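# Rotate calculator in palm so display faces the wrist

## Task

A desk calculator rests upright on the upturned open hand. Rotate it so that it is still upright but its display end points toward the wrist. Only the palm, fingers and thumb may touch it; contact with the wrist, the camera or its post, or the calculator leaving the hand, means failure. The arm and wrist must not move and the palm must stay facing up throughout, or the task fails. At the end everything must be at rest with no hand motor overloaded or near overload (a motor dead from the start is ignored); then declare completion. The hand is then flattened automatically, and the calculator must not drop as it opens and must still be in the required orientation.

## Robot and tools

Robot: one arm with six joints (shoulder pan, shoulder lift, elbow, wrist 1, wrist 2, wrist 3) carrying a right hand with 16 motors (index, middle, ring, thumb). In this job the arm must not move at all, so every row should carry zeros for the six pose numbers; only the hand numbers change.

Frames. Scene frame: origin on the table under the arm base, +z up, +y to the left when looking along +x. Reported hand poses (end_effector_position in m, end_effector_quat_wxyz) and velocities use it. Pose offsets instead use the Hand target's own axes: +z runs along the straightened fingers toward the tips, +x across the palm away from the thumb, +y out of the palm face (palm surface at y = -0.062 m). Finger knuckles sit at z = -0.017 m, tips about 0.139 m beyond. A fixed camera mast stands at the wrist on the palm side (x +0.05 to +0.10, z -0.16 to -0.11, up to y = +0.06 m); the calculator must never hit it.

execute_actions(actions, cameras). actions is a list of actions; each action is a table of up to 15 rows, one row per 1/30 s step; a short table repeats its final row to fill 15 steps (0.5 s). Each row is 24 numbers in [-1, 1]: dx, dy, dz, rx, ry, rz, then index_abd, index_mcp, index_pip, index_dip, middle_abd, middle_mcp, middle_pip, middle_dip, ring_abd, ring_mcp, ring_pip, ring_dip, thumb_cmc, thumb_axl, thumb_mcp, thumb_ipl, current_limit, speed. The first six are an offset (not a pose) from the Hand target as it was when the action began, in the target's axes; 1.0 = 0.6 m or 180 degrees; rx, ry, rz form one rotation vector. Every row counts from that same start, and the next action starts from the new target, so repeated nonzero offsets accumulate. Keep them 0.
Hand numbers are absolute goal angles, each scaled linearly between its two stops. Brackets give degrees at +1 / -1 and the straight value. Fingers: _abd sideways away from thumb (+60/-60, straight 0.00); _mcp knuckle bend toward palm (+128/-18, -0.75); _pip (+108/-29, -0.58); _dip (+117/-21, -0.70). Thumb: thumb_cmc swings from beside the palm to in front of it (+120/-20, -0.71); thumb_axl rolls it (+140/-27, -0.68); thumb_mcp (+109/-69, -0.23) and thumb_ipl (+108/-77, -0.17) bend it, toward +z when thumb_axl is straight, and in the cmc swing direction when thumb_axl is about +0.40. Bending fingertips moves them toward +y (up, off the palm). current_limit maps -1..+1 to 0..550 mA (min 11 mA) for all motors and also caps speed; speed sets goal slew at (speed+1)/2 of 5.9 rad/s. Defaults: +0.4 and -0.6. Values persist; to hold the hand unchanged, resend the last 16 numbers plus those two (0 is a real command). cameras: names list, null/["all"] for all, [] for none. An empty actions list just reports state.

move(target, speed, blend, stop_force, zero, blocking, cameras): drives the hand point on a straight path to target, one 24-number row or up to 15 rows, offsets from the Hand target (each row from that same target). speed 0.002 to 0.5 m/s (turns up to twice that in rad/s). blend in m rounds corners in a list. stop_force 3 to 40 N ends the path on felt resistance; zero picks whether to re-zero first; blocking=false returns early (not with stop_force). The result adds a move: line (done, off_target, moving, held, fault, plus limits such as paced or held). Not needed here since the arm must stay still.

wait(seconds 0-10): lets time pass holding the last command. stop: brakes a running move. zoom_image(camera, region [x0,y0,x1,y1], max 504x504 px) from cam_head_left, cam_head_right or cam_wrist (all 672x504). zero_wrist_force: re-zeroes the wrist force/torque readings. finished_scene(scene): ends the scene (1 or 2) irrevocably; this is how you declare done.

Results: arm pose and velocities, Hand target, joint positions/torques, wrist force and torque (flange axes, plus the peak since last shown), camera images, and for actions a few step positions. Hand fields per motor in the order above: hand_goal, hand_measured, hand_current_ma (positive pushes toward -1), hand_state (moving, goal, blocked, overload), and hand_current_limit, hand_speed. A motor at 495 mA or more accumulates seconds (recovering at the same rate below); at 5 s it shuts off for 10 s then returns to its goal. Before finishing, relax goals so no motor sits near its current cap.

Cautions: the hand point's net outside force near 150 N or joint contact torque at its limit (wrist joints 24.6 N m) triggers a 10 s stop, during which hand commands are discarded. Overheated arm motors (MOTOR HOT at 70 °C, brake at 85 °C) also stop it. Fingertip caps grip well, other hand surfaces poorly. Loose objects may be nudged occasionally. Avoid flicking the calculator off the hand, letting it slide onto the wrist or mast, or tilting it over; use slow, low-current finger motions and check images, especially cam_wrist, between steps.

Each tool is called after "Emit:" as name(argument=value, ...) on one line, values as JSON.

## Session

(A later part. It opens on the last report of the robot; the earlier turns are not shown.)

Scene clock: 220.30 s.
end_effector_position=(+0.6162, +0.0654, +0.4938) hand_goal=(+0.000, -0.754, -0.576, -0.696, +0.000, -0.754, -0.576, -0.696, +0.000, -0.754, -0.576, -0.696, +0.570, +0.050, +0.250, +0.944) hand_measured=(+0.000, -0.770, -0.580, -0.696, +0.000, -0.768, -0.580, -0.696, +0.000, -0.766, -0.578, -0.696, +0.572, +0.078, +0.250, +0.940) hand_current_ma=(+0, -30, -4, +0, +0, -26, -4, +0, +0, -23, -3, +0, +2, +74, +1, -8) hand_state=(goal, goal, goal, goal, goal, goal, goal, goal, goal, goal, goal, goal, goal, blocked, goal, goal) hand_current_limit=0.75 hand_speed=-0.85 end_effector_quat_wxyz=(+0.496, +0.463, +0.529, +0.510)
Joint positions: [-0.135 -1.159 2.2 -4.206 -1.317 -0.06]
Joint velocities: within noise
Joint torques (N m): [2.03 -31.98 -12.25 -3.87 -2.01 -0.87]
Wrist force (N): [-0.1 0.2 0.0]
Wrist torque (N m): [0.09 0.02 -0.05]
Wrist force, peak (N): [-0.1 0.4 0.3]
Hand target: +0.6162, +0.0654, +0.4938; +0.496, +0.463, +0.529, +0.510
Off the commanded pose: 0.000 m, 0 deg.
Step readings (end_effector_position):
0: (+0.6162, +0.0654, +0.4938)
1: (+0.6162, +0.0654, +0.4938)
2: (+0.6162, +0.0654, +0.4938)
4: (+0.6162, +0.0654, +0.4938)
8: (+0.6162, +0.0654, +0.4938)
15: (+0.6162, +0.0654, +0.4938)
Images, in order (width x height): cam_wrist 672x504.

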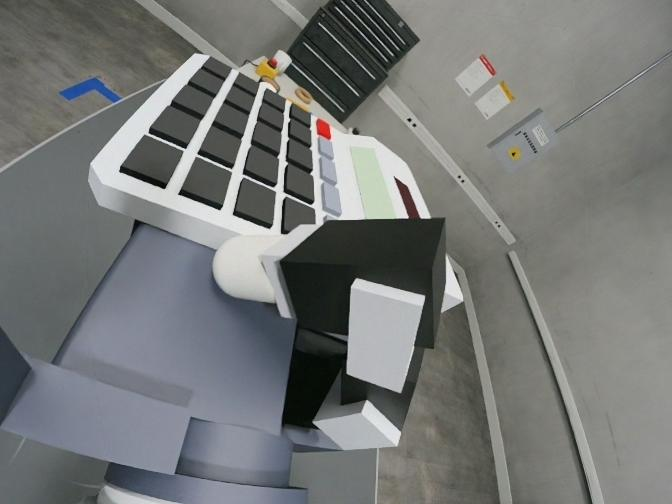

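Emit:
execute_actions(actions=[[[0,0,0,0,0,0,0,-0.754,-0.576,-0.696,0,-0.754,-0.576,-0.696,0,-0.754,-0.576,-0.696,0.571,0.1,0.25,0.945,0.75,-0.85]],[[0,0,0,0,0,0,0,-0.754,-0.576,-0.696,0,-0.754,-0.576,-0.696,0,-0.754,-0.576,-0.696,0.571,0.1,-0.17,0.9,0.75,-0.7]],[[0,0,0,0,0,0,0,-0.754,-0.576,-0.696,0,-0.754,-0.576,-0.696,0,-0.754,-0.576,-0.696,0.571,0.39,-0.17,0.642,0.75,-0.65]],[[0,0,0,0,0,0,0,-0.754,-0.576,-0.696,0,-0.754,-0.576,-0.696,0,-0.754,-0.576,-0.696,0.929,0.39,-0.17,0.642,0.75,-0.65]]], cameras=["cam_wrist"])

Emit:
zoom_image(camera="cam_wrist", region=[0, 50, 480, 404])

Scene clock: 283.30 s.
end_effector_position=(+0.6162, +0.0654, +0.4938) hand_goal=(+0.000, -0.754, -0.576, -0.696, +0.000, -0.754, -0.576, -0.696, +0.000, -0.754, -0.576, -0.696, +0.928, +0.390, -0.170, +0.642) hand_measured=(+0.000, -0.770, -0.580, -0.696, +0.000, -0.768, -0.580, -0.696, +0.000, -0.768, -0.578, -0.696, +0.932, +0.388, -0.164, +0.646) hand_current_ma=(+0, -30, -4, +0, +0, -26, -4, +0, +0, -23, -3, +0, +5, -3, +10, +8) hand_state=(goal, goal, goal, goal, goal, goal, goal, goal, goal, goal, goal, goal, goal, goal, goal, goal) hand_current_limit=0.75 hand_speed=-0.65 end_effector_quat_wxyz=(+0.496, +0.463, +0.529, +0.510)
Joint positions: [-0.135 -1.159 2.2 -4.206 -1.317 -0.06]
Joint velocities: within noise
Joint torques (N m): [-0.33 -31.84 -12.71 -3.94 -2.12 -0.63]
Wrist force (N): [-0.2 0.2 0.0]
Wrist torque (N m): [0.04 0.03 -0.08]
Wrist force, peak (N): [-0.1 0.6 0.3]
Hand target: +0.6162, +0.0654, +0.4938; +0.496, +0.463, +0.529, +0.510
Off the commanded pose: 0.000 m, 0 deg.
Step readings (end_effector_position):
0: (+0.6162, +0.0654, +0.4938)
1: (+0.6162, +0.0654, +0.4938)
2: (+0.6162, +0.0654, +0.4938)
4: (+0.6162, +0.0654, +0.4938)
8: (+0.6162, +0.0654, +0.4938)
15: (+0.6162, +0.0654, +0.4938)
16: (+0.6162, +0.0654, +0.4938)
17: (+0.6162, +0.0654, +0.4938)
19: (+0.6162, +0.0654, +0.4938)
23: (+0.6162, +0.0654, +0.4938)
30: (+0.6162, +0.0654, +0.4938)
31: (+0.6162, +0.0654, +0.4938)
32: (+0.6162, +0.0654, +0.4938)
34: (+0.6162, +0.0654, +0.4938)
38: (+0.6162, +0.0654, +0.4938)
45: (+0.6162, +0.0654, +0.4938)
46: (+0.6162, +0.0654, +0.4938)
47: (+0.6162, +0.0654, +0.4938)
49: (+0.6162, +0.0654, +0.4938)
53: (+0.6162, +0.0654, +0.4938)
60: (+0.6162, +0.0654, +0.4938)
Images, in order (width x height): cam_wrist 672x504.

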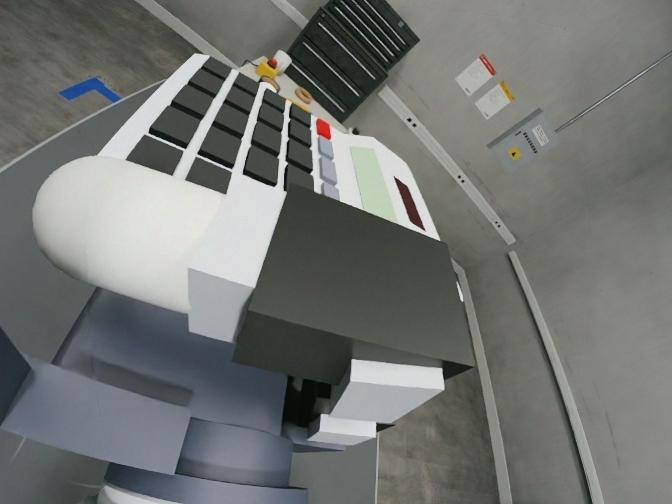

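Scaled by 1.050 from the camera's 672x504 image, which has a finer 960x720 frame.

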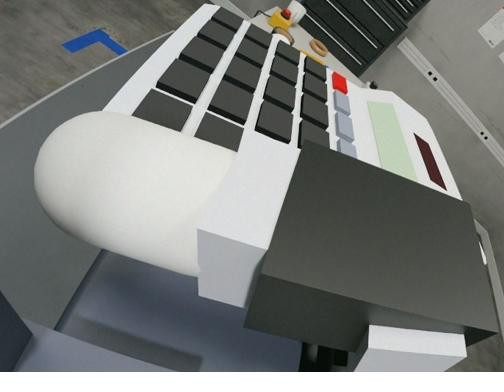

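Emit:
execute_actions(actions=[[[0,0,0,0,0,0,0,-0.754,-0.576,-0.696,0,-0.754,-0.576,-0.696,0,-0.754,-0.576,-0.696,0.929,0.4,-0.03,0.642,0.75,-0.7]],[[0,0,0,0,0,0,0,-0.754,-0.576,-0.696,0,-0.754,-0.576,-0.696,0,-0.754,-0.576,-0.696,0.929,0.4,0.06,0.642,0.75,-0.7]]], cameras=["cam_wrist"])

Emit:
zoom_image(camera="cam_wrist", region=[0, 50, 480, 404])

Scene clock: 298.73 s.
end_effector_position=(+0.6162, +0.0654, +0.4938) hand_goal=(+0.000, -0.754, -0.576, -0.696, +0.000, -0.754, -0.576, -0.696, +0.000, -0.754, -0.576, -0.696, +0.928, +0.400, +0.060, +0.642) hand_measured=(+0.000, -0.770, -0.580, -0.696, +0.000, -0.768, -0.580, -0.696, +0.000, -0.768, -0.578, -0.696, +0.934, +0.398, +0.062, +0.646) hand_current_ma=(+0, -30, -4, +0, +0, -26, -4, +0, +0, -23, -3, +0, +6, -3, +3, +7) hand_state=(goal, goal, goal, goal, goal, goal, goal, goal, goal, goal, goal, goal, goal, goal, goal, goal) hand_current_limit=0.75 hand_speed=-0.70 end_effector_quat_wxyz=(+0.496, +0.463, +0.529, +0.510)
Joint positions: [-0.135 -1.159 2.2 -4.206 -1.317 -0.06]
Joint velocities: within noise
Joint torques (N m): [-1.26 -31.82 -12.87 -3.9 -2.11 -0.57]
Wrist force (N): [0.0 0.3 0.1]
Wrist torque (N m): [0.06 0.01 -0.07]
Wrist force, peak (N): [-0.1 0.4 0.4]
Hand target: +0.6162, +0.0654, +0.4938; +0.496, +0.463, +0.529, +0.510
Off the commanded pose: 0.000 m, 0 deg.
Step readings (end_effector_position):
0: (+0.6162, +0.0654, +0.4938)
1: (+0.6162, +0.0654, +0.4938)
2: (+0.6162, +0.0654, +0.4938)
4: (+0.6162, +0.0654, +0.4938)
8: (+0.6162, +0.0654, +0.4938)
15: (+0.6162, +0.0654, +0.4938)
16: (+0.6162, +0.0654, +0.4938)
17: (+0.6162, +0.0654, +0.4938)
19: (+0.6162, +0.0654, +0.4938)
23: (+0.6162, +0.0654, +0.4938)
30: (+0.6162, +0.0654, +0.4938)
Images, in order (width x height): cam_wrist 672x504.

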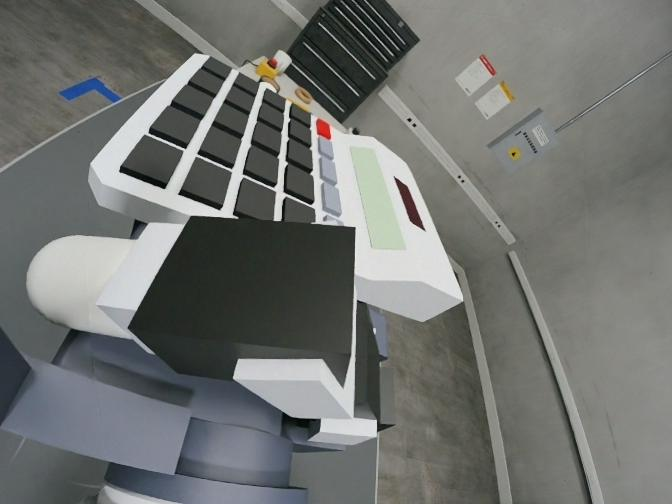

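Scaled by 1.050 from the camera's 672x504 image, which has a finer 960x720 frame.

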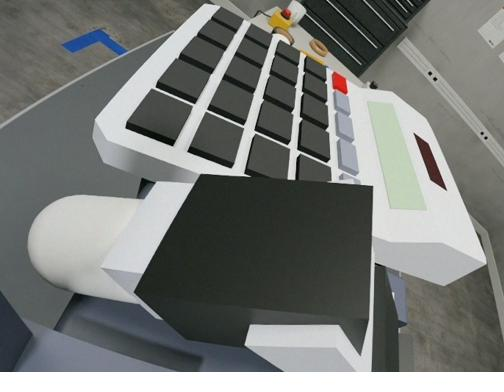

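Emit:
execute_actions(actions=[[[0,0,0,0,0,0,0,-0.754,-0.576,-0.696,0,-0.754,-0.576,-0.696,0,-0.754,-0.576,-0.696,0.929,0.4,0.097,0.642,0.75,-0.8]],[[0,0,0,0,0,0,0,-0.754,-0.576,-0.696,0,-0.754,-0.576,-0.696,0,-0.754,-0.576,-0.696,0.929,0.34,0.097,0.642,0.75,-0.8]]], cameras=["cam_wrist"])

Emit:
zoom_image(camera="cam_wrist", region=[0, 50, 480, 404])

Scene clock: 306.73 s.
end_effector_position=(+0.6162, +0.0654, +0.4938) hand_goal=(+0.000, -0.754, -0.576, -0.696, +0.000, -0.754, -0.576, -0.696, +0.000, -0.754, -0.576, -0.696, +0.928, +0.340, +0.096, +0.642) hand_measured=(+0.000, -0.770, -0.580, -0.696, +0.000, -0.768, -0.580, -0.696, +0.000, -0.768, -0.578, -0.696, +0.934, +0.348, +0.096, +0.644) hand_current_ma=(+0, -30, -4, +0, +0, -26, -4, +0, +0, -23, -3, +0, +6, +12, +0, +2) hand_state=(goal, goal, goal, goal, goal, goal, goal, goal, goal, goal, goal, goal, goal, goal, goal, goal) hand_current_limit=0.75 hand_speed=-0.80 end_effector_quat_wxyz=(+0.496, +0.463, +0.529, +0.510)
Joint positions: [-0.135 -1.159 2.2 -4.206 -1.317 -0.06]
Joint velocities: within noise
Joint torques (N m): [-1.5 -32.29 -12.63 -3.8 -2.12 -0.63]
Wrist force (N): [0.0 0.2 0.1]
Wrist torque (N m): [0.05 0.01 -0.07]
Wrist force, peak (N): [0.0 0.6 0.1]
Hand target: +0.6162, +0.0654, +0.4938; +0.496, +0.463, +0.529, +0.510
Off the commanded pose: 0.000 m, 0 deg.
Step readings (end_effector_position):
0: (+0.6162, +0.0654, +0.4938)
1: (+0.6162, +0.0654, +0.4938)
2: (+0.6162, +0.0654, +0.4938)
4: (+0.6162, +0.0654, +0.4938)
8: (+0.6162, +0.0654, +0.4938)
15: (+0.6162, +0.0654, +0.4938)
16: (+0.6162, +0.0654, +0.4938)
17: (+0.6162, +0.0654, +0.4938)
19: (+0.6162, +0.0654, +0.4938)
23: (+0.6162, +0.0654, +0.4938)
30: (+0.6162, +0.0654, +0.4938)
Images, in order (width x height): cam_wrist 672x504.

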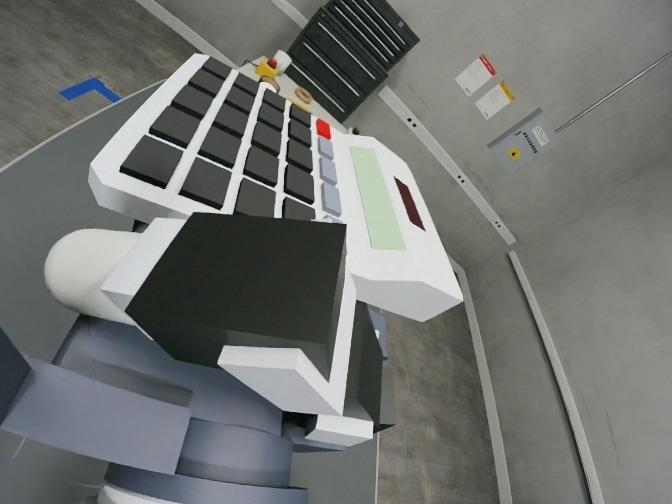

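Scaled by 1.050 from the camera's 672x504 image, which has a finer 960x720 frame.

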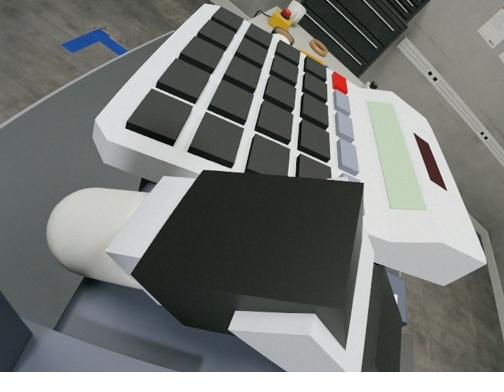

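Emit:
execute_actions(actions=[[[0,0,0,0,0,0,0,-0.754,-0.576,-0.696,0,-0.754,-0.576,-0.696,0,-0.754,-0.576,-0.696,0.929,0.28,0.1,0.645,0.75,-0.85]]], cameras=[])

Emit:
execute_actions(actions=[[[0,0,0,0,0,0,0,-0.754,-0.576,-0.696,0,-0.754,-0.576,-0.696,0,-0.754,-0.576,-0.696,0.929,0.22,0.105,0.65,0.75,-0.85]]], cameras=["cam_wrist"])

Emit:
zoom_image(camera="cam_wrist", region=[0, 50, 480, 404])

Scene clock: 318.93 s.
end_effector_position=(+0.6162, +0.0654, +0.4938) hand_goal=(+0.000, -0.754, -0.576, -0.696, +0.000, -0.754, -0.576, -0.696, +0.000, -0.754, -0.576, -0.696, +0.928, +0.280, +0.100, +0.644) hand_measured=(+0.000, -0.770, -0.580, -0.696, +0.000, -0.768, -0.580, -0.696, +0.000, -0.768, -0.578, -0.696, +0.932, +0.290, +0.098, +0.644) hand_current_ma=(+0, -30, -4, +0, +0, -26, -4, +0, +0, -23, -3, +0, +6, +19, -2, +0) hand_state=(goal, goal, goal, goal, goal, goal, goal, goal, goal, goal, goal, goal, goal, goal, goal, goal) hand_current_limit=0.75 hand_speed=-0.85 end_effector_quat_wxyz=(+0.496, +0.463, +0.529, +0.510)
Joint positions: [-0.135 -1.159 2.2 -4.206 -1.317 -0.06]
Joint velocities: within noise
Joint torques (N m): [-1.61 -31.95 -13.07 -3.83 -2.12 -0.53]
Wrist force (N): [0.0 0.3 0.1]
Wrist torque (N m): [0.06 0.01 -0.07]
Wrist force, peak (N): [-0.2 0.6 0.1]
Hand target: +0.6162, +0.0654, +0.4938; +0.496, +0.463, +0.529, +0.510
Off the commanded pose: 0.000 m, 0 deg.
Step readings (end_effector_position):
0: (+0.6162, +0.0654, +0.4938)
1: (+0.6162, +0.0654, +0.4938)
2: (+0.6162, +0.0654, +0.4938)
4: (+0.6162, +0.0654, +0.4938)
8: (+0.6162, +0.0654, +0.4938)
15: (+0.6162, +0.0654, +0.4938)
No camera images: "cameras" was empty.

Scene clock: 319.63 s.
end_effector_position=(+0.6162, +0.0654, +0.4938) hand_goal=(+0.000, -0.754, -0.576, -0.696, +0.000, -0.754, -0.576, -0.696, +0.000, -0.754, -0.576, -0.696, +0.928, +0.220, +0.104, +0.650) hand_measured=(+0.000, -0.770, -0.580, -0.696, +0.000, -0.768, -0.580, -0.696, +0.000, -0.768, -0.578, -0.696, +0.932, +0.230, +0.102, +0.646) hand_current_ma=(+0, -30, -4, +0, +0, -26, -4, +0, +0, -23, -3, +0, +4, +21, -4, -8) hand_state=(goal, goal, goal, goal, goal, goal, goal, goal, goal, goal, goal, goal, goal, goal, goal, goal) hand_current_limit=0.75 hand_speed=-0.85 end_effector_quat_wxyz=(+0.496, +0.463, +0.529, +0.510)
Joint positions: [-0.135 -1.159 2.2 -4.206 -1.317 -0.06]
Joint velocities: within noise
Joint torques (N m): [-2.21 -32.29 -12.77 -3.84 -2.08 -0.51]
Wrist force (N): [-0.2 0.5 0.1]
Wrist torque (N m): [0.09 0.03 -0.08]
Wrist force, peak (N): [-0.2 0.5 0.1]
Hand target: +0.6162, +0.0654, +0.4938; +0.496, +0.463, +0.529, +0.510
Off the commanded pose: 0.000 m, 0 deg.
Step readings (end_effector_position):
0: (+0.6162, +0.0654, +0.4938)
1: (+0.6162, +0.0654, +0.4938)
2: (+0.6162, +0.0654, +0.4938)
4: (+0.6162, +0.0654, +0.4938)
8: (+0.6162, +0.0654, +0.4938)
15: (+0.6162, +0.0654, +0.4938)
Images, in order (width x height): cam_wrist 672x504.

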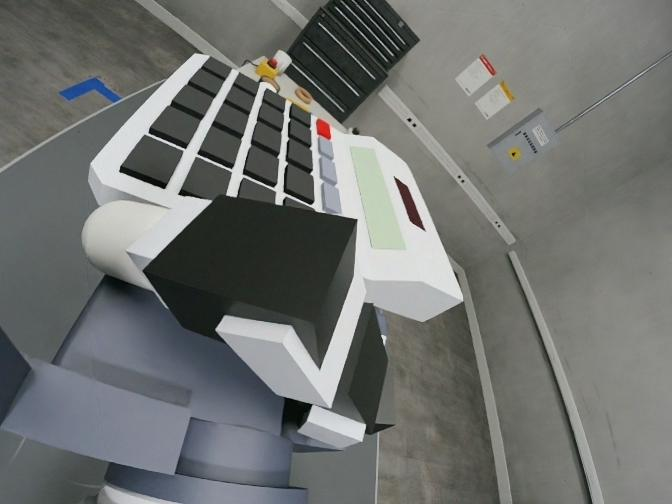

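Scaled by 1.050 from the camera's 672x504 image, which has a finer 960x720 frame.

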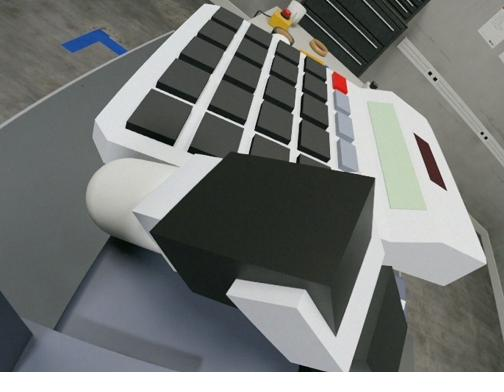

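Emit:
execute_actions(actions=[[[0,0,0,0,0,0,0,-0.754,-0.576,-0.696,0,-0.754,-0.576,-0.696,0,-0.754,-0.576,-0.696,0.929,0.16,0.12,0.65,0.75,-0.85]]], cameras=[])

Emit:
execute_actions(actions=[[[0,0,0,0,0,0,0,-0.754,-0.576,-0.696,0,-0.754,-0.576,-0.696,0,-0.754,-0.576,-0.696,0.929,0.1,0.13,0.65,0.75,-0.85]]], cameras=["cam_wrist"])

Emit:
zoom_image(camera="cam_wrist", region=[0, 50, 480, 404])

Scene clock: 328.53 s.
end_effector_position=(+0.6162, +0.0654, +0.4938) hand_goal=(+0.000, -0.754, -0.576, -0.696, +0.000, -0.754, -0.576, -0.696, +0.000, -0.754, -0.576, -0.696, +0.928, +0.160, +0.120, +0.650) hand_measured=(+0.000, -0.770, -0.580, -0.696, +0.000, -0.768, -0.580, -0.696, +0.000, -0.768, -0.578, -0.696, +0.928, +0.180, +0.110, +0.646) hand_current_ma=(+0, -30, -4, +0, +0, -26, -4, +0, +0, -23, -3, +0, -1, +50, -19, -8) hand_state=(goal, goal, goal, goal, goal, goal, goal, goal, goal, goal, goal, goal, goal, blocked, goal, goal) hand_current_limit=0.75 hand_speed=-0.85 end_effector_quat_wxyz=(+0.496, +0.463, +0.529, +0.510)
Joint positions: [-0.135 -1.159 2.2 -4.206 -1.317 -0.06]
Joint velocities: within noise
Joint torques (N m): [-1.8 -31.84 -12.8 -3.88 -2.15 -0.47]
Wrist force (N): [0.1 0.4 0.1]
Wrist torque (N m): [0.07 -0.01 -0.05]
Wrist force, peak (N): [-0.2 0.5 0.3]
Hand target: +0.6162, +0.0654, +0.4938; +0.496, +0.463, +0.529, +0.510
Off the commanded pose: 0.000 m, 0 deg.
Step readings (end_effector_position):
0: (+0.6162, +0.0654, +0.4938)
1: (+0.6162, +0.0654, +0.4938)
2: (+0.6162, +0.0654, +0.4938)
4: (+0.6162, +0.0654, +0.4938)
8: (+0.6162, +0.0654, +0.4938)
15: (+0.6162, +0.0654, +0.4938)
No camera images: "cameras" was empty.

Scene clock: 329.23 s.
end_effector_position=(+0.6162, +0.0654, +0.4938) hand_goal=(+0.000, -0.754, -0.576, -0.696, +0.000, -0.754, -0.576, -0.696, +0.000, -0.754, -0.576, -0.696, +0.928, +0.100, +0.130, +0.650) hand_measured=(+0.000, -0.770, -0.582, -0.696, +0.000, -0.768, -0.580, -0.696, +0.000, -0.768, -0.578, -0.696, +0.926, +0.130, +0.118, +0.646) hand_current_ma=(+0, -30, -6, +0, +0, -26, -4, +0, +0, -23, -3, +0, -2, +82, -25, -8) hand_state=(goal, goal, goal, goal, goal, goal, goal, goal, goal, goal, goal, goal, goal, blocked, goal, goal) hand_current_limit=0.75 hand_speed=-0.85 end_effector_quat_wxyz=(+0.496, +0.463, +0.529, +0.510)
Joint positions: [-0.135 -1.159 2.2 -4.206 -1.317 -0.06]
Joint velocities: within noise
Joint torques (N m): [-2.53 -31.68 -12.59 -3.78 -2.11 -0.56]
Wrist force (N): [-0.2 0.4 0.1]
Wrist torque (N m): [0.09 0.03 -0.08]
Wrist force, peak (N): [-0.1 0.5 0.3]
Hand target: +0.6162, +0.0654, +0.4938; +0.496, +0.463, +0.529, +0.510
Off the commanded pose: 0.000 m, 0 deg.
Step readings (end_effector_position):
0: (+0.6162, +0.0654, +0.4938)
1: (+0.6162, +0.0654, +0.4938)
2: (+0.6162, +0.0654, +0.4938)
4: (+0.6162, +0.0654, +0.4938)
8: (+0.6162, +0.0654, +0.4938)
15: (+0.6162, +0.0654, +0.4938)
Images, in order (width x height): cam_wrist 672x504.

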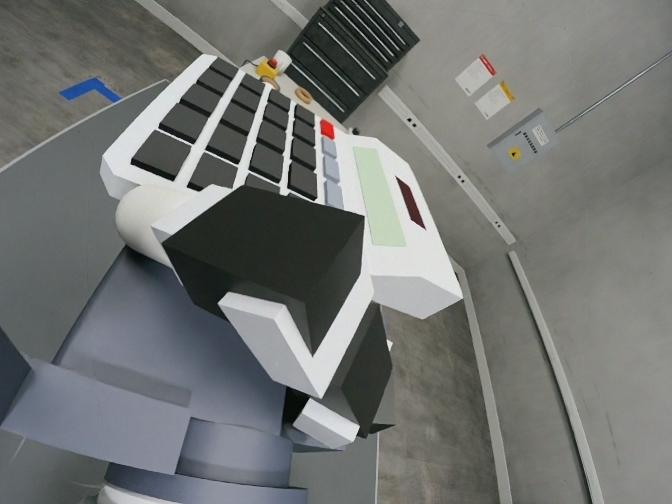

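Scaled by 1.050 from the camera's 672x504 image, which has a finer 960x720 frame.

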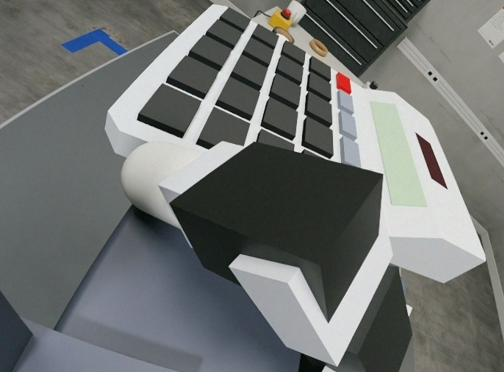

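Emit:
execute_actions(actions=[[[0,0,0,0,0,0,0,-0.754,-0.576,-0.696,0,-0.754,-0.576,-0.696,0,-0.754,-0.576,-0.696,0.929,0.04,0.145,0.65,0.75,-0.85]]], cameras=[])

Emit:
execute_actions(actions=[[[0,0,0,0,0,0,0,-0.754,-0.576,-0.696,0,-0.754,-0.576,-0.696,0,-0.754,-0.576,-0.696,0.929,-0.02,0.16,0.65,0.75,-0.85]]], cameras=["cam_wrist"])

Emit:
zoom_image(camera="cam_wrist", region=[0, 50, 480, 404])

Scene clock: 341.40 s.
end_effector_position=(+0.6162, +0.0654, +0.4938) hand_goal=(+0.000, -0.754, -0.576, -0.696, +0.000, -0.754, -0.576, -0.696, +0.000, -0.754, -0.576, -0.696, +0.928, +0.040, +0.144, +0.650) hand_measured=(+0.000, -0.774, -0.584, -0.696, +0.000, -0.770, -0.580, -0.696, +0.000, -0.768, -0.578, -0.696, +0.924, +0.054, +0.132, +0.646) hand_current_ma=(+0, -42, -12, +0, +0, -30, -4, +0, +0, -25, -3, +0, -3, +33, -26, -8) hand_state=(goal, blocked, goal, goal, goal, goal, goal, goal, goal, goal, goal, goal, goal, goal, goal, goal) hand_current_limit=0.75 hand_speed=-0.85 end_effector_quat_wxyz=(+0.496, +0.463, +0.529, +0.510)
Joint positions: [-0.135 -1.159 2.2 -4.206 -1.317 -0.06]
Joint velocities: within noise
Joint torques (N m): [-2.49 -31.87 -12.85 -3.84 -2.14 -0.48]
Wrist force (N): [-0.1 0.3 0.3]
Wrist torque (N m): [0.08 0.02 -0.07]
Wrist force, peak (N): [0.0 0.6 0.3]
Hand target: +0.6162, +0.0654, +0.4938; +0.496, +0.463, +0.529, +0.510
Off the commanded pose: 0.000 m, 0 deg.
Step readings (end_effector_position):
0: (+0.6162, +0.0654, +0.4938)
1: (+0.6162, +0.0654, +0.4938)
2: (+0.6162, +0.0654, +0.4938)
4: (+0.6162, +0.0654, +0.4938)
8: (+0.6162, +0.0654, +0.4938)
15: (+0.6162, +0.0654, +0.4938)
No camera images: "cameras" was empty.

Scene clock: 342.10 s.
end_effector_position=(+0.6162, +0.0654, +0.4938) hand_goal=(+0.000, -0.754, -0.576, -0.696, +0.000, -0.754, -0.576, -0.696, +0.000, -0.754, -0.576, -0.696, +0.928, -0.020, +0.160, +0.650) hand_measured=(+0.000, -0.774, -0.584, -0.696, +0.000, -0.770, -0.580, -0.696, +0.000, -0.768, -0.578, -0.696, +0.922, +0.016, +0.142, +0.646) hand_current_ma=(+0, -42, -12, +0, +0, -30, -4, +0, +0, -25, -3, +0, -6, +110, -47, -8) hand_state=(goal, blocked, goal, goal, goal, goal, goal, goal, goal, goal, goal, goal, goal, blocked, goal, goal) hand_current_limit=0.75 hand_speed=-0.85 end_effector_quat_wxyz=(+0.496, +0.463, +0.529, +0.510)
Joint positions: [-0.135 -1.159 2.2 -4.206 -1.317 -0.06]
Joint velocities: within noise
Joint torques (N m): [-2.76 -31.73 -12.54 -3.73 -2.11 -0.51]
Wrist force (N): [0.0 0.4 0.2]
Wrist torque (N m): [0.09 0.00 -0.05]
Wrist force, peak (N): [0.1 0.4 0.4]
Hand target: +0.6162, +0.0654, +0.4938; +0.496, +0.463, +0.529, +0.510
Off the commanded pose: 0.000 m, 0 deg.
Step readings (end_effector_position):
0: (+0.6162, +0.0654, +0.4938)
1: (+0.6162, +0.0654, +0.4938)
2: (+0.6162, +0.0654, +0.4938)
4: (+0.6162, +0.0654, +0.4938)
8: (+0.6162, +0.0654, +0.4938)
15: (+0.6162, +0.0654, +0.4938)
Images, in order (width x height): cam_wrist 672x504.

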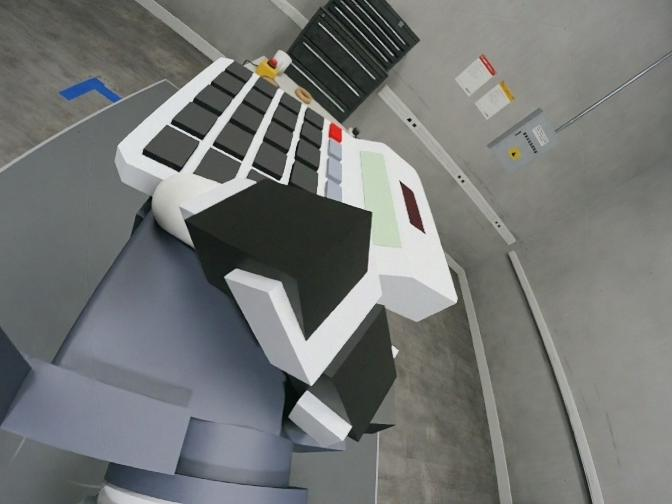

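Scaled by 1.050 from the camera's 672x504 image, which has a finer 960x720 frame.

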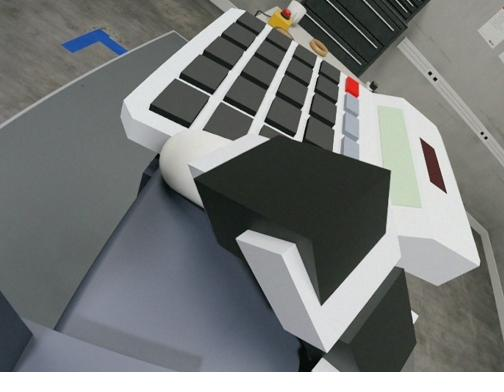

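Emit:
execute_actions(actions=[[[0,0,0,0,0,0,0,-0.754,-0.576,-0.696,0,-0.754,-0.576,-0.696,0,-0.754,-0.576,-0.696,0.929,-0.05,0.195,0.58,0.75,-0.85]]], cameras=[])

Emit:
execute_actions(actions=[[[0,0,0,0,0,0,0,-0.754,-0.576,-0.696,0,-0.754,-0.576,-0.696,0,-0.754,-0.576,-0.696,0.929,-0.08,0.23,0.51,0.75,-0.85]]], cameras=["cam_wrist"])

Emit:
zoom_image(camera="cam_wrist", region=[0, 50, 480, 404])

Scene clock: 360.73 s.
end_effector_position=(+0.6162, +0.0654, +0.4938) hand_goal=(+0.000, -0.754, -0.576, -0.696, +0.000, -0.754, -0.576, -0.696, +0.000, -0.754, -0.576, -0.696, +0.928, -0.050, +0.194, +0.580) hand_measured=(+0.000, -0.774, -0.584, -0.696, +0.000, -0.770, -0.580, -0.696, +0.000, -0.768, -0.580, -0.696, +0.924, -0.022, +0.182, +0.580) hand_current_ma=(+0, -42, -12, +0, +0, -33, -6, +0, +0, -27, -4, +0, -3, +78, -26, +0) hand_state=(goal, blocked, goal, goal, goal, goal, goal, goal, goal, goal, goal, goal, goal, blocked, goal, goal) hand_current_limit=0.75 hand_speed=-0.85 end_effector_quat_wxyz=(+0.496, +0.463, +0.529, +0.510)
Joint positions: [-0.135 -1.159 2.2 -4.206 -1.317 -0.06]
Joint velocities: within noise
Joint torques (N m): [-3.6 -32.08 -12.52 -3.95 -1.76 -0.49]
Wrist force (N): [-0.1 -0.1 0.2]
Wrist torque (N m): [0.05 0.02 -0.07]
Wrist force, peak (N): [-0.2 0.5 0.4]
Hand target: +0.6162, +0.0654, +0.4938; +0.496, +0.463, +0.529, +0.510
Off the commanded pose: 0.000 m, 0 deg.
Step readings (end_effector_position):
0: (+0.6162, +0.0654, +0.4938)
1: (+0.6162, +0.0654, +0.4938)
2: (+0.6162, +0.0654, +0.4938)
4: (+0.6162, +0.0654, +0.4938)
8: (+0.6162, +0.0654, +0.4938)
15: (+0.6162, +0.0654, +0.4938)
No camera images: "cameras" was empty.

Scene clock: 361.43 s.
end_effector_position=(+0.6162, +0.0654, +0.4938) hand_goal=(+0.000, -0.754, -0.576, -0.696, +0.000, -0.754, -0.576, -0.696, +0.000, -0.754, -0.576, -0.696, +0.928, -0.080, +0.230, +0.510) hand_measured=(+0.000, -0.774, -0.584, -0.696, +0.000, -0.770, -0.580, -0.696, +0.000, -0.768, -0.580, -0.696, +0.928, -0.054, +0.224, +0.512) hand_current_ma=(+0, -42, -12, +0, +0, -33, -6, +0, +0, -27, -5, +0, +0, +68, -8, +2) hand_state=(goal, blocked, goal, goal, goal, goal, goal, goal, goal, goal, goal, goal, goal, blocked, goal, goal) hand_current_limit=0.75 hand_speed=-0.85 end_effector_quat_wxyz=(+0.496, +0.463, +0.529, +0.510)
Joint positions: [-0.135 -1.159 2.2 -4.206 -1.317 -0.06]
Joint velocities: within noise
Joint torques (N m): [-3.26 -32.01 -12.71 -3.9 -1.89 -0.57]
Wrist force (N): [-0.2 0.2 0.2]
Wrist torque (N m): [0.09 0.03 -0.07]
Wrist force, peak (N): [-0.2 0.4 0.2]
Hand target: +0.6162, +0.0654, +0.4938; +0.496, +0.463, +0.529, +0.510
Off the commanded pose: 0.000 m, 0 deg.
Step readings (end_effector_position):
0: (+0.6162, +0.0654, +0.4938)
1: (+0.6162, +0.0654, +0.4938)
2: (+0.6162, +0.0654, +0.4938)
4: (+0.6162, +0.0654, +0.4938)
8: (+0.6162, +0.0654, +0.4938)
15: (+0.6162, +0.0654, +0.4938)
Images, in order (width x height): cam_wrist 672x504.

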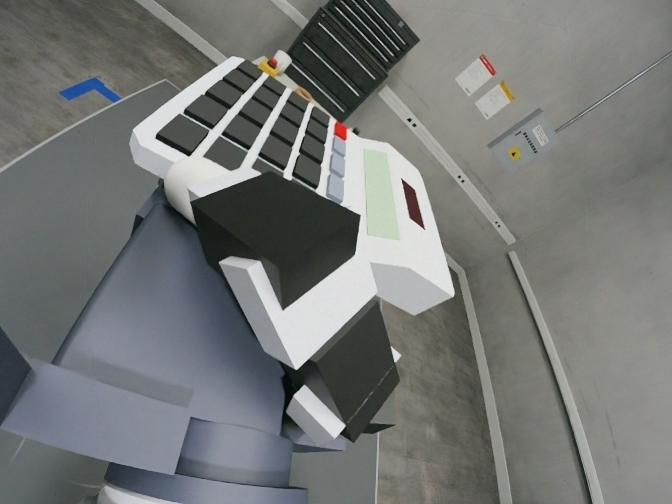

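Scaled by 1.050 from the camera's 672x504 image, which has a finer 960x720 frame.

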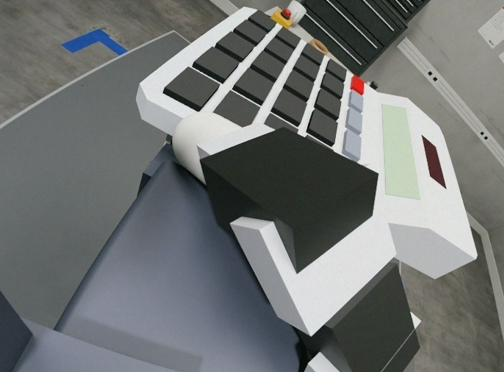

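Emit:
execute_actions(actions=[[[0,0,0,0,0,0,0,-0.754,-0.576,-0.696,0,-0.754,-0.576,-0.696,0,-0.754,-0.576,-0.696,0.929,-0.1,0.285,0.4,0.75,-0.85]]], cameras=[])

Emit:
execute_actions(actions=[[[0,0,0,0,0,0,0,-0.754,-0.576,-0.696,0,-0.754,-0.576,-0.696,0,-0.754,-0.576,-0.696,0.929,-0.12,0.345,0.29,0.75,-0.85]]], cameras=["cam_wrist"])

Emit:
zoom_image(camera="cam_wrist", region=[0, 50, 480, 404])

Scene clock: 374.17 s.
end_effector_position=(+0.6162, +0.0654, +0.4938) hand_goal=(+0.000, -0.754, -0.576, -0.696, +0.000, -0.754, -0.576, -0.696, +0.000, -0.754, -0.576, -0.696, +0.928, -0.100, +0.284, +0.400) hand_measured=(+0.000, -0.774, -0.584, -0.696, +0.000, -0.770, -0.580, -0.696, +0.000, -0.768, -0.580, -0.696, +0.934, -0.082, +0.286, +0.406) hand_current_ma=(+0, -42, -12, +0, +0, -33, -6, +0, +0, -27, -5, +0, +7, +45, +4, +13) hand_state=(goal, blocked, goal, goal, goal, goal, goal, goal, goal, goal, goal, goal, goal, goal, goal, goal) hand_current_limit=0.75 hand_speed=-0.85 end_effector_quat_wxyz=(+0.496, +0.463, +0.529, +0.510)
Joint positions: [-0.135 -1.159 2.2 -4.206 -1.317 -0.06]
Joint velocities: within noise
Joint torques (N m): [-4.12 -31.79 -12.25 -4.05 -1.73 -0.59]
Wrist force (N): [0.0 0.5 0.0]
Wrist torque (N m): [0.14 0.02 -0.05]
Wrist force, peak (N): [-0.2 0.7 0.2]
Hand target: +0.6162, +0.0654, +0.4938; +0.496, +0.463, +0.529, +0.510
Off the commanded pose: 0.000 m, 0 deg.
Step readings (end_effector_position):
0: (+0.6162, +0.0654, +0.4938)
1: (+0.6162, +0.0654, +0.4938)
2: (+0.6162, +0.0654, +0.4938)
4: (+0.6162, +0.0654, +0.4938)
8: (+0.6162, +0.0654, +0.4938)
15: (+0.6162, +0.0654, +0.4938)
No camera images: "cameras" was empty.

Scene clock: 374.87 s.
end_effector_position=(+0.6162, +0.0654, +0.4938) hand_goal=(+0.000, -0.754, -0.576, -0.696, +0.000, -0.754, -0.576, -0.696, +0.000, -0.754, -0.576, -0.696, +0.928, -0.120, +0.344, +0.290) hand_measured=(+0.000, -0.774, -0.584, -0.696, +0.000, -0.770, -0.582, -0.696, +0.000, -0.770, -0.580, -0.696, +0.934, -0.102, +0.348, +0.298) hand_current_ma=(+0, -42, -12, +0, +0, -33, -6, +0, +0, -28, -5, +0, +8, +46, +5, +14) hand_state=(goal, blocked, goal, goal, goal, goal, goal, goal, goal, goal, goal, goal, goal, goal, goal, goal) hand_current_limit=0.75 hand_speed=-0.85 end_effector_quat_wxyz=(+0.496, +0.463, +0.529, +0.510)
Joint positions: [-0.135 -1.159 2.2 -4.206 -1.317 -0.06]
Joint velocities: within noise
Joint torques (N m): [-4.15 -31.92 -12.6 -4.09 -1.6 -0.54]
Wrist force (N): [0.0 0.4 0.3]
Wrist torque (N m): [0.11 0.01 -0.05]
Wrist force, peak (N): [-0.2 0.6 0.3]
Hand target: +0.6162, +0.0654, +0.4938; +0.496, +0.463, +0.529, +0.510
Off the commanded pose: 0.000 m, 0 deg.
Step readings (end_effector_position):
0: (+0.6162, +0.0654, +0.4938)
1: (+0.6162, +0.0654, +0.4938)
2: (+0.6162, +0.0654, +0.4938)
4: (+0.6162, +0.0654, +0.4938)
8: (+0.6162, +0.0654, +0.4938)
15: (+0.6162, +0.0654, +0.4938)
Images, in order (width x height): cam_wrist 672x504.

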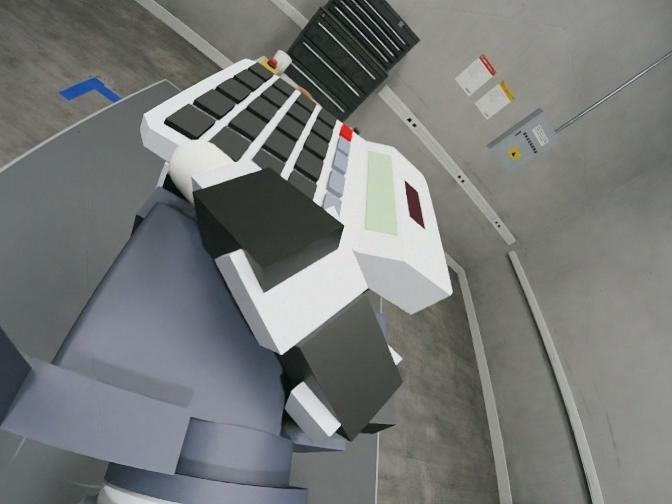

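Scaled by 1.050 from the camera's 672x504 image, which has a finer 960x720 frame.

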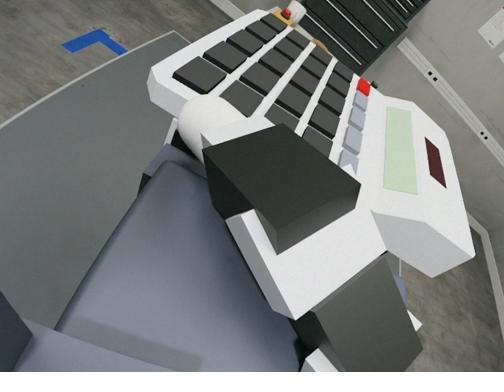

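Emit:
execute_actions(actions=[[[0,0,0,0,0,0,0,-0.754,-0.576,-0.696,0,-0.754,-0.576,-0.696,0,-0.754,-0.576,-0.696,0.96,-0.18,0.36,0.3,0.75,-0.85]]], cameras=[])

Emit:
execute_actions(actions=[[[0,0,0,0,0,0,0,-0.754,-0.576,-0.696,0,-0.754,-0.576,-0.696,0,-0.754,-0.576,-0.696,0.98,-0.24,0.365,0.32,0.75,-0.85]]], cameras=["cam_wrist"])

Emit:
zoom_image(camera="cam_wrist", region=[0, 50, 480, 404])

Scene clock: 389.17 s.
end_effector_position=(+0.6162, +0.0654, +0.4938) hand_goal=(+0.000, -0.754, -0.576, -0.696, +0.000, -0.754, -0.576, -0.696, +0.000, -0.754, -0.576, -0.696, +0.960, -0.180, +0.360, +0.300) hand_measured=(+0.000, -0.774, -0.584, -0.696, +0.000, -0.770, -0.582, -0.696, +0.000, -0.770, -0.580, -0.696, +0.960, -0.144, +0.348, +0.294) hand_current_ma=(+0, -42, -12, +0, +0, -33, -6, +0, +0, -29, -5, +0, +0, +111, -25, -9) hand_state=(goal, blocked, goal, goal, goal, goal, goal, goal, goal, goal, goal, goal, goal, blocked, goal, goal) hand_current_limit=0.75 hand_speed=-0.85 end_effector_quat_wxyz=(+0.496, +0.463, +0.529, +0.510)
Joint positions: [-0.135 -1.159 2.2 -4.206 -1.317 -0.06]
Joint velocities: within noise
Joint torques (N m): [-4.66 -31.75 -12.42 -4.05 -1.51 -0.53]
Wrist force (N): [0.0 0.5 0.2]
Wrist torque (N m): [0.14 0.01 -0.04]
Wrist force, peak (N): [-0.3 0.6 0.2]
Hand target: +0.6162, +0.0654, +0.4938; +0.496, +0.463, +0.529, +0.510
Off the commanded pose: 0.000 m, 0 deg.
Step readings (end_effector_position):
0: (+0.6162, +0.0654, +0.4938)
1: (+0.6162, +0.0654, +0.4938)
2: (+0.6162, +0.0654, +0.4938)
4: (+0.6162, +0.0654, +0.4938)
8: (+0.6162, +0.0654, +0.4938)
15: (+0.6162, +0.0654, +0.4938)
No camera images: "cameras" was empty.

Scene clock: 389.87 s.
end_effector_position=(+0.6162, +0.0654, +0.4938) hand_goal=(+0.000, -0.754, -0.576, -0.696, +0.000, -0.754, -0.576, -0.696, +0.000, -0.754, -0.576, -0.696, +0.980, -0.240, +0.364, +0.320) hand_measured=(+0.000, -0.774, -0.584, -0.696, +0.000, -0.770, -0.582, -0.696, +0.000, -0.772, -0.582, -0.696, +0.982, -0.206, +0.352, +0.312) hand_current_ma=(+0, -42, -12, +0, +0, -33, -6, +0, +0, -34, -7, +0, +1, +100, -26, -17) hand_state=(goal, blocked, goal, goal, goal, goal, goal, goal, goal, goal, goal, goal, goal, blocked, goal, goal) hand_current_limit=0.75 hand_speed=-0.85 end_effector_quat_wxyz=(+0.496, +0.463, +0.529, +0.510)
Joint positions: [-0.135 -1.159 2.2 -4.206 -1.317 -0.06]
Joint velocities: within noise
Joint torques (N m): [-4.6 -32.27 -12.44 -3.95 -1.44 -0.59]
Wrist force (N): [0.0 0.4 0.2]
Wrist torque (N m): [0.15 0.01 -0.05]
Wrist force, peak (N): [0.1 0.6 0.1]
Hand target: +0.6162, +0.0654, +0.4938; +0.496, +0.463, +0.529, +0.510
Off the commanded pose: 0.000 m, 0 deg.
Step readings (end_effector_position):
0: (+0.6162, +0.0654, +0.4938)
1: (+0.6162, +0.0654, +0.4938)
2: (+0.6162, +0.0654, +0.4938)
4: (+0.6162, +0.0654, +0.4938)
8: (+0.6162, +0.0654, +0.4938)
15: (+0.6162, +0.0654, +0.4938)
Images, in order (width x height): cam_wrist 672x504.

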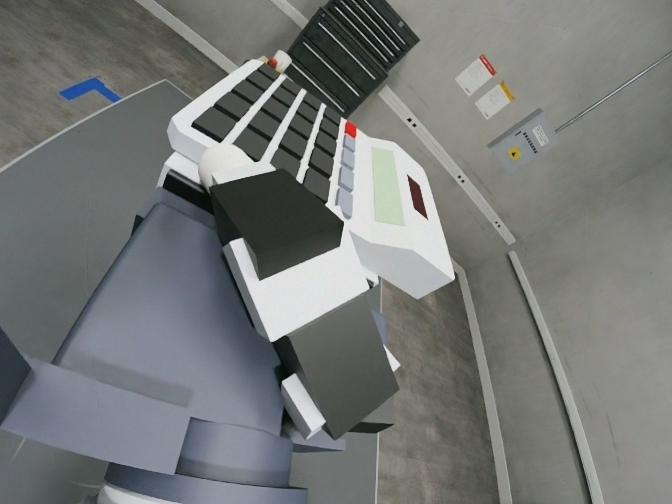

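Scaled by 1.050 from the camera's 672x504 image, which has a finer 960x720 frame.

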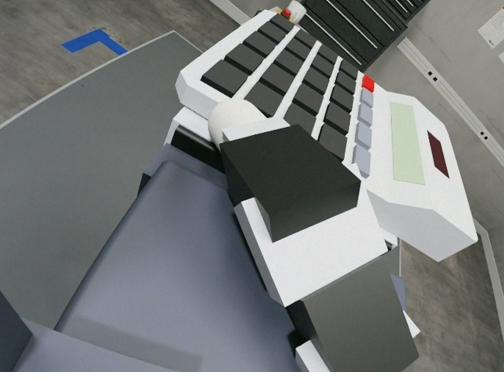

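Emit:
zoom_image(camera="cam_wrist", region=[130, 50, 340, 230])

Emit:
zoom_image(camera="cam_wrist", region=[300, 100, 510, 340])

Emit:
execute_actions(actions=[], cameras=["cam_head_left"])

Emit:
zoom_image(camera="cam_head_left", region=[220, 170, 360, 275])

Scaled by 2.400 from the camera's 672x504 image, which has a finer 960x720 frame.

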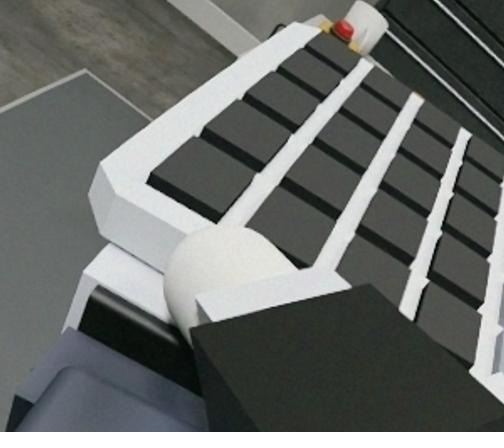

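Scaled by 2.100 from the camera's 672x504 image, which has a finer 960x720 frame.

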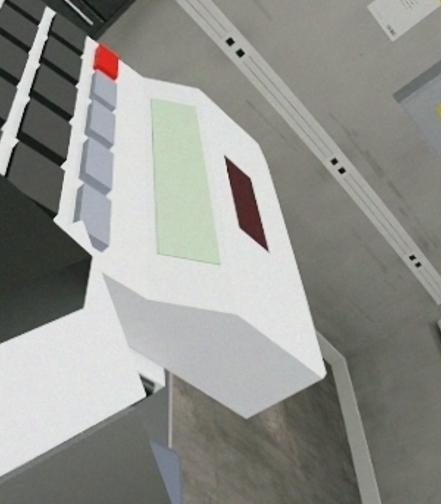

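Scene clock: 410.67 s.
end_effector_position=(+0.6162, +0.0654, +0.4938) hand_goal=(+0.000, -0.754, -0.576, -0.696, +0.000, -0.754, -0.576, -0.696, +0.000, -0.754, -0.576, -0.696, +0.980, -0.240, +0.364, +0.320) hand_measured=(+0.000, -0.774, -0.584, -0.696, +0.000, -0.770, -0.582, -0.696, +0.000, -0.772, -0.582, -0.696, +0.982, -0.206, +0.352, +0.312) hand_current_ma=(+0, -42, -12, +0, +0, -33, -6, +0, +0, -34, -7, +0, +1, +100, -26, -17) hand_state=(goal, blocked, goal, goal, goal, goal, goal, goal, goal, goal, goal, goal, goal, blocked, goal, goal) hand_current_limit=0.75 hand_speed=-0.85 end_effector_quat_wxyz=(+0.496, +0.463, +0.529, +0.510)
Joint positions: [-0.135 -1.159 2.2 -4.206 -1.317 -0.06]
Joint velocities: within noise
Joint torques (N m): [-5.03 -31.96 -11.94 -3.86 -1.17 -0.55]
Wrist force (N): [-0.1 0.3 0.4]
Wrist torque (N m): [0.13 0.01 -0.05]
Wrist force, peak (N): [-0.2 0.6 0.2]
Hand target: +0.6162, +0.0654, +0.4938; +0.496, +0.463, +0.529, +0.510
Off the commanded pose: 0.000 m, 0 deg.
Images, in order (width x height): cam_head_left 672x504.

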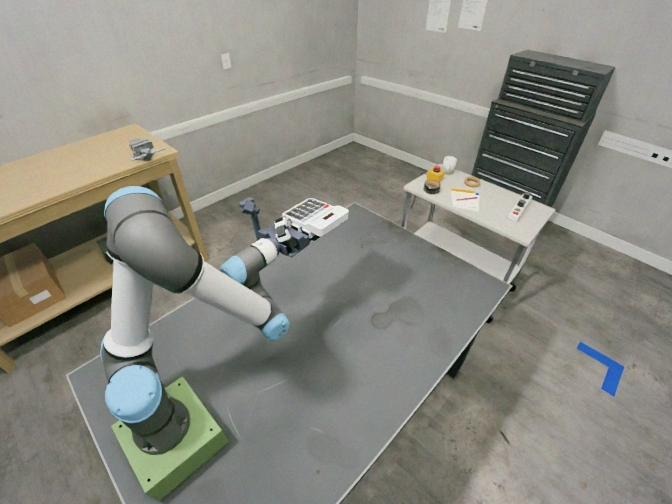

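Scaled by 3.600 from the camera's 672x504 image, which has a finer 960x720 frame.

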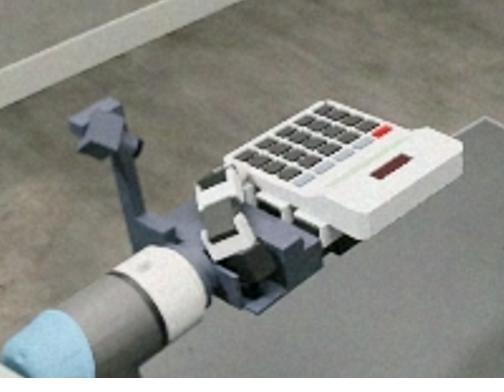

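Emit:
execute_actions(actions=[[[0,0,0,0,0,0,0,-0.754,-0.576,-0.696,0,-0.754,-0.576,-0.696,0,-0.754,-0.576,-0.696,0.98,-0.13,0.33,0.32,0.75,-0.8]],[[0,0,0,0,0,0,0,-0.754,-0.576,-0.696,0,-0.754,-0.576,-0.696,0,-0.754,-0.576,-0.696,0.93,-0.1,0.0,0.35,0.75,-0.7]],[[0,0,0,0,0,0,0,-0.754,-0.576,-0.696,0,-0.754,-0.576,-0.696,0,-0.754,-0.576,-0.696,0.7,-0.2,-0.25,0.5,0.75,-0.65]],[[0,0,0,0,0,0,0,-0.754,-0.576,-0.696,0,-0.754,-0.576,-0.696,0,-0.754,-0.576,-0.696,0.571,-0.5,-0.35,0.5,0.75,-0.65]]], cameras=["cam_wrist"])

Emit:
zoom_image(camera="cam_wrist", region=[100, 0, 480, 300])

Scene clock: 455.57 s.
end_effector_position=(+0.6162, +0.0654, +0.4938) hand_goal=(+0.000, -0.754, -0.576, -0.696, +0.000, -0.754, -0.576, -0.696, +0.000, -0.754, -0.576, -0.696, +0.570, -0.500, -0.350, +0.500) hand_measured=(+0.000, -0.774, -0.584, -0.696, +0.000, -0.770, -0.582, -0.696, +0.000, -0.772, -0.582, -0.696, +0.572, -0.498, -0.346, +0.500) hand_current_ma=(+0, -42, -12, +0, +0, -33, -6, +0, +0, -34, -7, +0, +3, +3, +4, +0) hand_state=(goal, blocked, goal, goal, goal, goal, goal, goal, goal, goal, goal, goal, goal, goal, goal, goal) hand_current_limit=0.75 hand_speed=-0.65 end_effector_quat_wxyz=(+0.496, +0.463, +0.529, +0.510)
Joint positions: [-0.135 -1.159 2.2 -4.206 -1.317 -0.06]
Joint velocities: within noise
Joint torques (N m): [-5.31 -32.43 -11.32 -3.62 -0.42 -0.51]
Wrist force (N): [-0.1 0.4 0.1]
Wrist torque (N m): [0.13 0.02 -0.01]
Wrist force, peak (N): [-0.2 0.7 0.0]
Hand target: +0.6162, +0.0654, +0.4938; +0.496, +0.463, +0.529, +0.510
Off the commanded pose: 0.000 m, 0 deg.
Step readings (end_effector_position):
0: (+0.6162, +0.0654, +0.4938)
1: (+0.6162, +0.0654, +0.4938)
2: (+0.6162, +0.0654, +0.4938)
4: (+0.6162, +0.0654, +0.4938)
8: (+0.6162, +0.0654, +0.4938)
15: (+0.6162, +0.0654, +0.4938)
16: (+0.6162, +0.0654, +0.4938)
17: (+0.6162, +0.0654, +0.4938)
19: (+0.6162, +0.0654, +0.4938)
23: (+0.6162, +0.0654, +0.4938)
30: (+0.6162, +0.0654, +0.4938)
31: (+0.6162, +0.0654, +0.4938)
32: (+0.6162, +0.0654, +0.4938)
34: (+0.6162, +0.0654, +0.4938)
38: (+0.6162, +0.0654, +0.4938)
45: (+0.6162, +0.0654, +0.4938)
46: (+0.6162, +0.0654, +0.4938)
47: (+0.6162, +0.0654, +0.4938)
49: (+0.6162, +0.0654, +0.4938)
53: (+0.6162, +0.0654, +0.4938)
60: (+0.6162, +0.0654, +0.4938)
Images, in order (width x height): cam_wrist 672x504.

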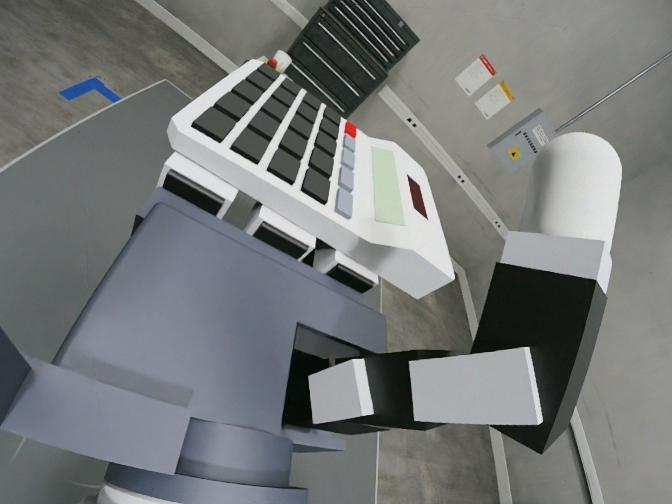

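Scaled by 1.326 from the camera's 672x504 image, which has a finer 960x720 frame.

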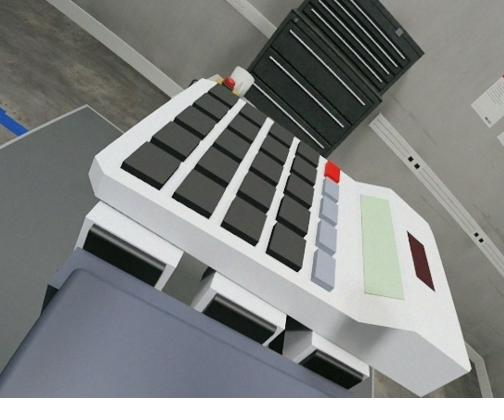

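Emit:
execute_actions(actions=[[[0,0,0,0,0,0,0,-1.0,-0.95,-0.696,0,-0.754,-0.576,-0.696,0,-0.754,-0.576,-0.696,0.571,-0.5,-0.35,0.5,0.75,-0.8]],[[0,0,0,0,0,0,0,-1.0,-0.95,0.609,0,-0.754,-0.576,-0.696,0,-0.754,-0.576,-0.696,0.571,-0.5,-0.35,0.5,0.75,-0.6]],[[0,0,0,0,0,0,0,-1.0,-0.85,0.609,0,-0.754,-0.576,-0.696,0,-0.754,-0.576,-0.696,0.571,-0.5,-0.35,0.5,0.75,-0.8]]], cameras=["cam_wrist"])

Emit:
zoom_image(camera="cam_wrist", region=[100, 0, 480, 300])

Scene clock: 503.47 s.
end_effector_position=(+0.6162, +0.0654, +0.4938) hand_goal=(+0.000, -1.000, -0.850, +0.608, +0.000, -0.754, -0.576, -0.696, +0.000, -0.754, -0.576, -0.696, +0.570, -0.500, -0.350, +0.500) hand_measured=(+0.000, -1.000, -0.858, +0.604, +0.002, -0.778, -0.586, -0.698, +0.000, -0.772, -0.582, -0.696, +0.572, -0.498, -0.346, +0.500) hand_current_ma=(+0, +0, -11, -3, +1, -51, -16, -2, +0, -34, -7, +0, +3, +3, +4, +0) hand_state=(goal, goal, goal, goal, goal, blocked, goal, goal, goal, goal, goal, goal, goal, goal, goal, goal) hand_current_limit=0.75 hand_speed=-0.80 end_effector_quat_wxyz=(+0.496, +0.463, +0.529, +0.510)
Joint positions: [-0.135 -1.159 2.2 -4.206 -1.317 -0.06]
Joint velocities: within noise
Joint torques (N m): [-3.74 -32.82 -11.36 -3.43 0.21 -0.25]
Wrist force (N): [-0.3 0.1 0.1]
Wrist torque (N m): [0.10 0.05 -0.03]
Wrist force, peak (N): [-0.3 0.6 0.2]
Hand target: +0.6162, +0.0654, +0.4938; +0.496, +0.463, +0.529, +0.510
Off the commanded pose: 0.000 m, 0 deg.
Step readings (end_effector_position):
0: (+0.6162, +0.0654, +0.4938)
1: (+0.6162, +0.0654, +0.4938)
2: (+0.6162, +0.0654, +0.4938)
4: (+0.6162, +0.0654, +0.4938)
8: (+0.6162, +0.0654, +0.4938)
15: (+0.6162, +0.0654, +0.4938)
16: (+0.6162, +0.0654, +0.4938)
17: (+0.6162, +0.0654, +0.4938)
19: (+0.6162, +0.0654, +0.4938)
23: (+0.6162, +0.0654, +0.4938)
30: (+0.6162, +0.0654, +0.4938)
31: (+0.6162, +0.0654, +0.4938)
32: (+0.6162, +0.0654, +0.4938)
34: (+0.6162, +0.0654, +0.4938)
38: (+0.6162, +0.0654, +0.4938)
45: (+0.6162, +0.0654, +0.4938)
Images, in order (width x height): cam_wrist 672x504.

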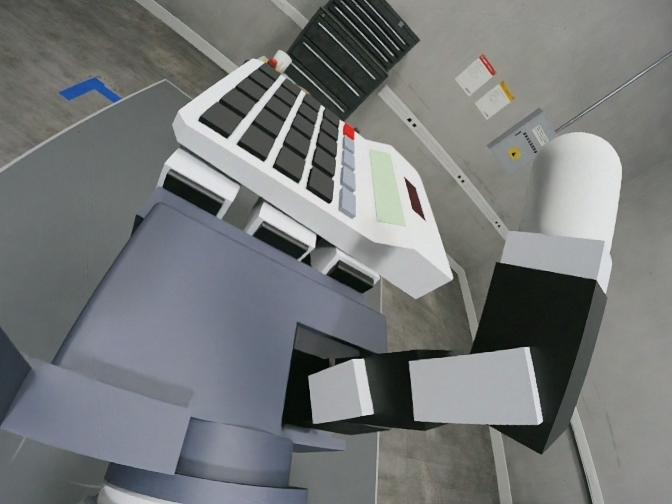

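Scaled by 1.326 from the camera's 672x504 image, which has a finer 960x720 frame.

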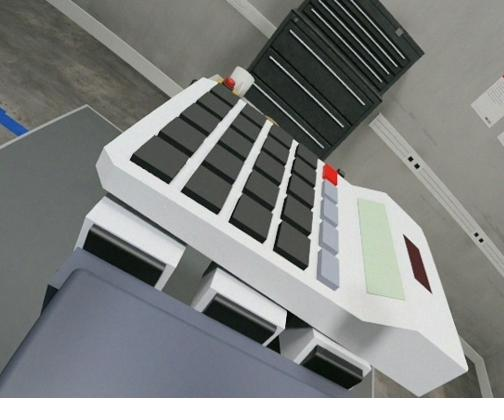

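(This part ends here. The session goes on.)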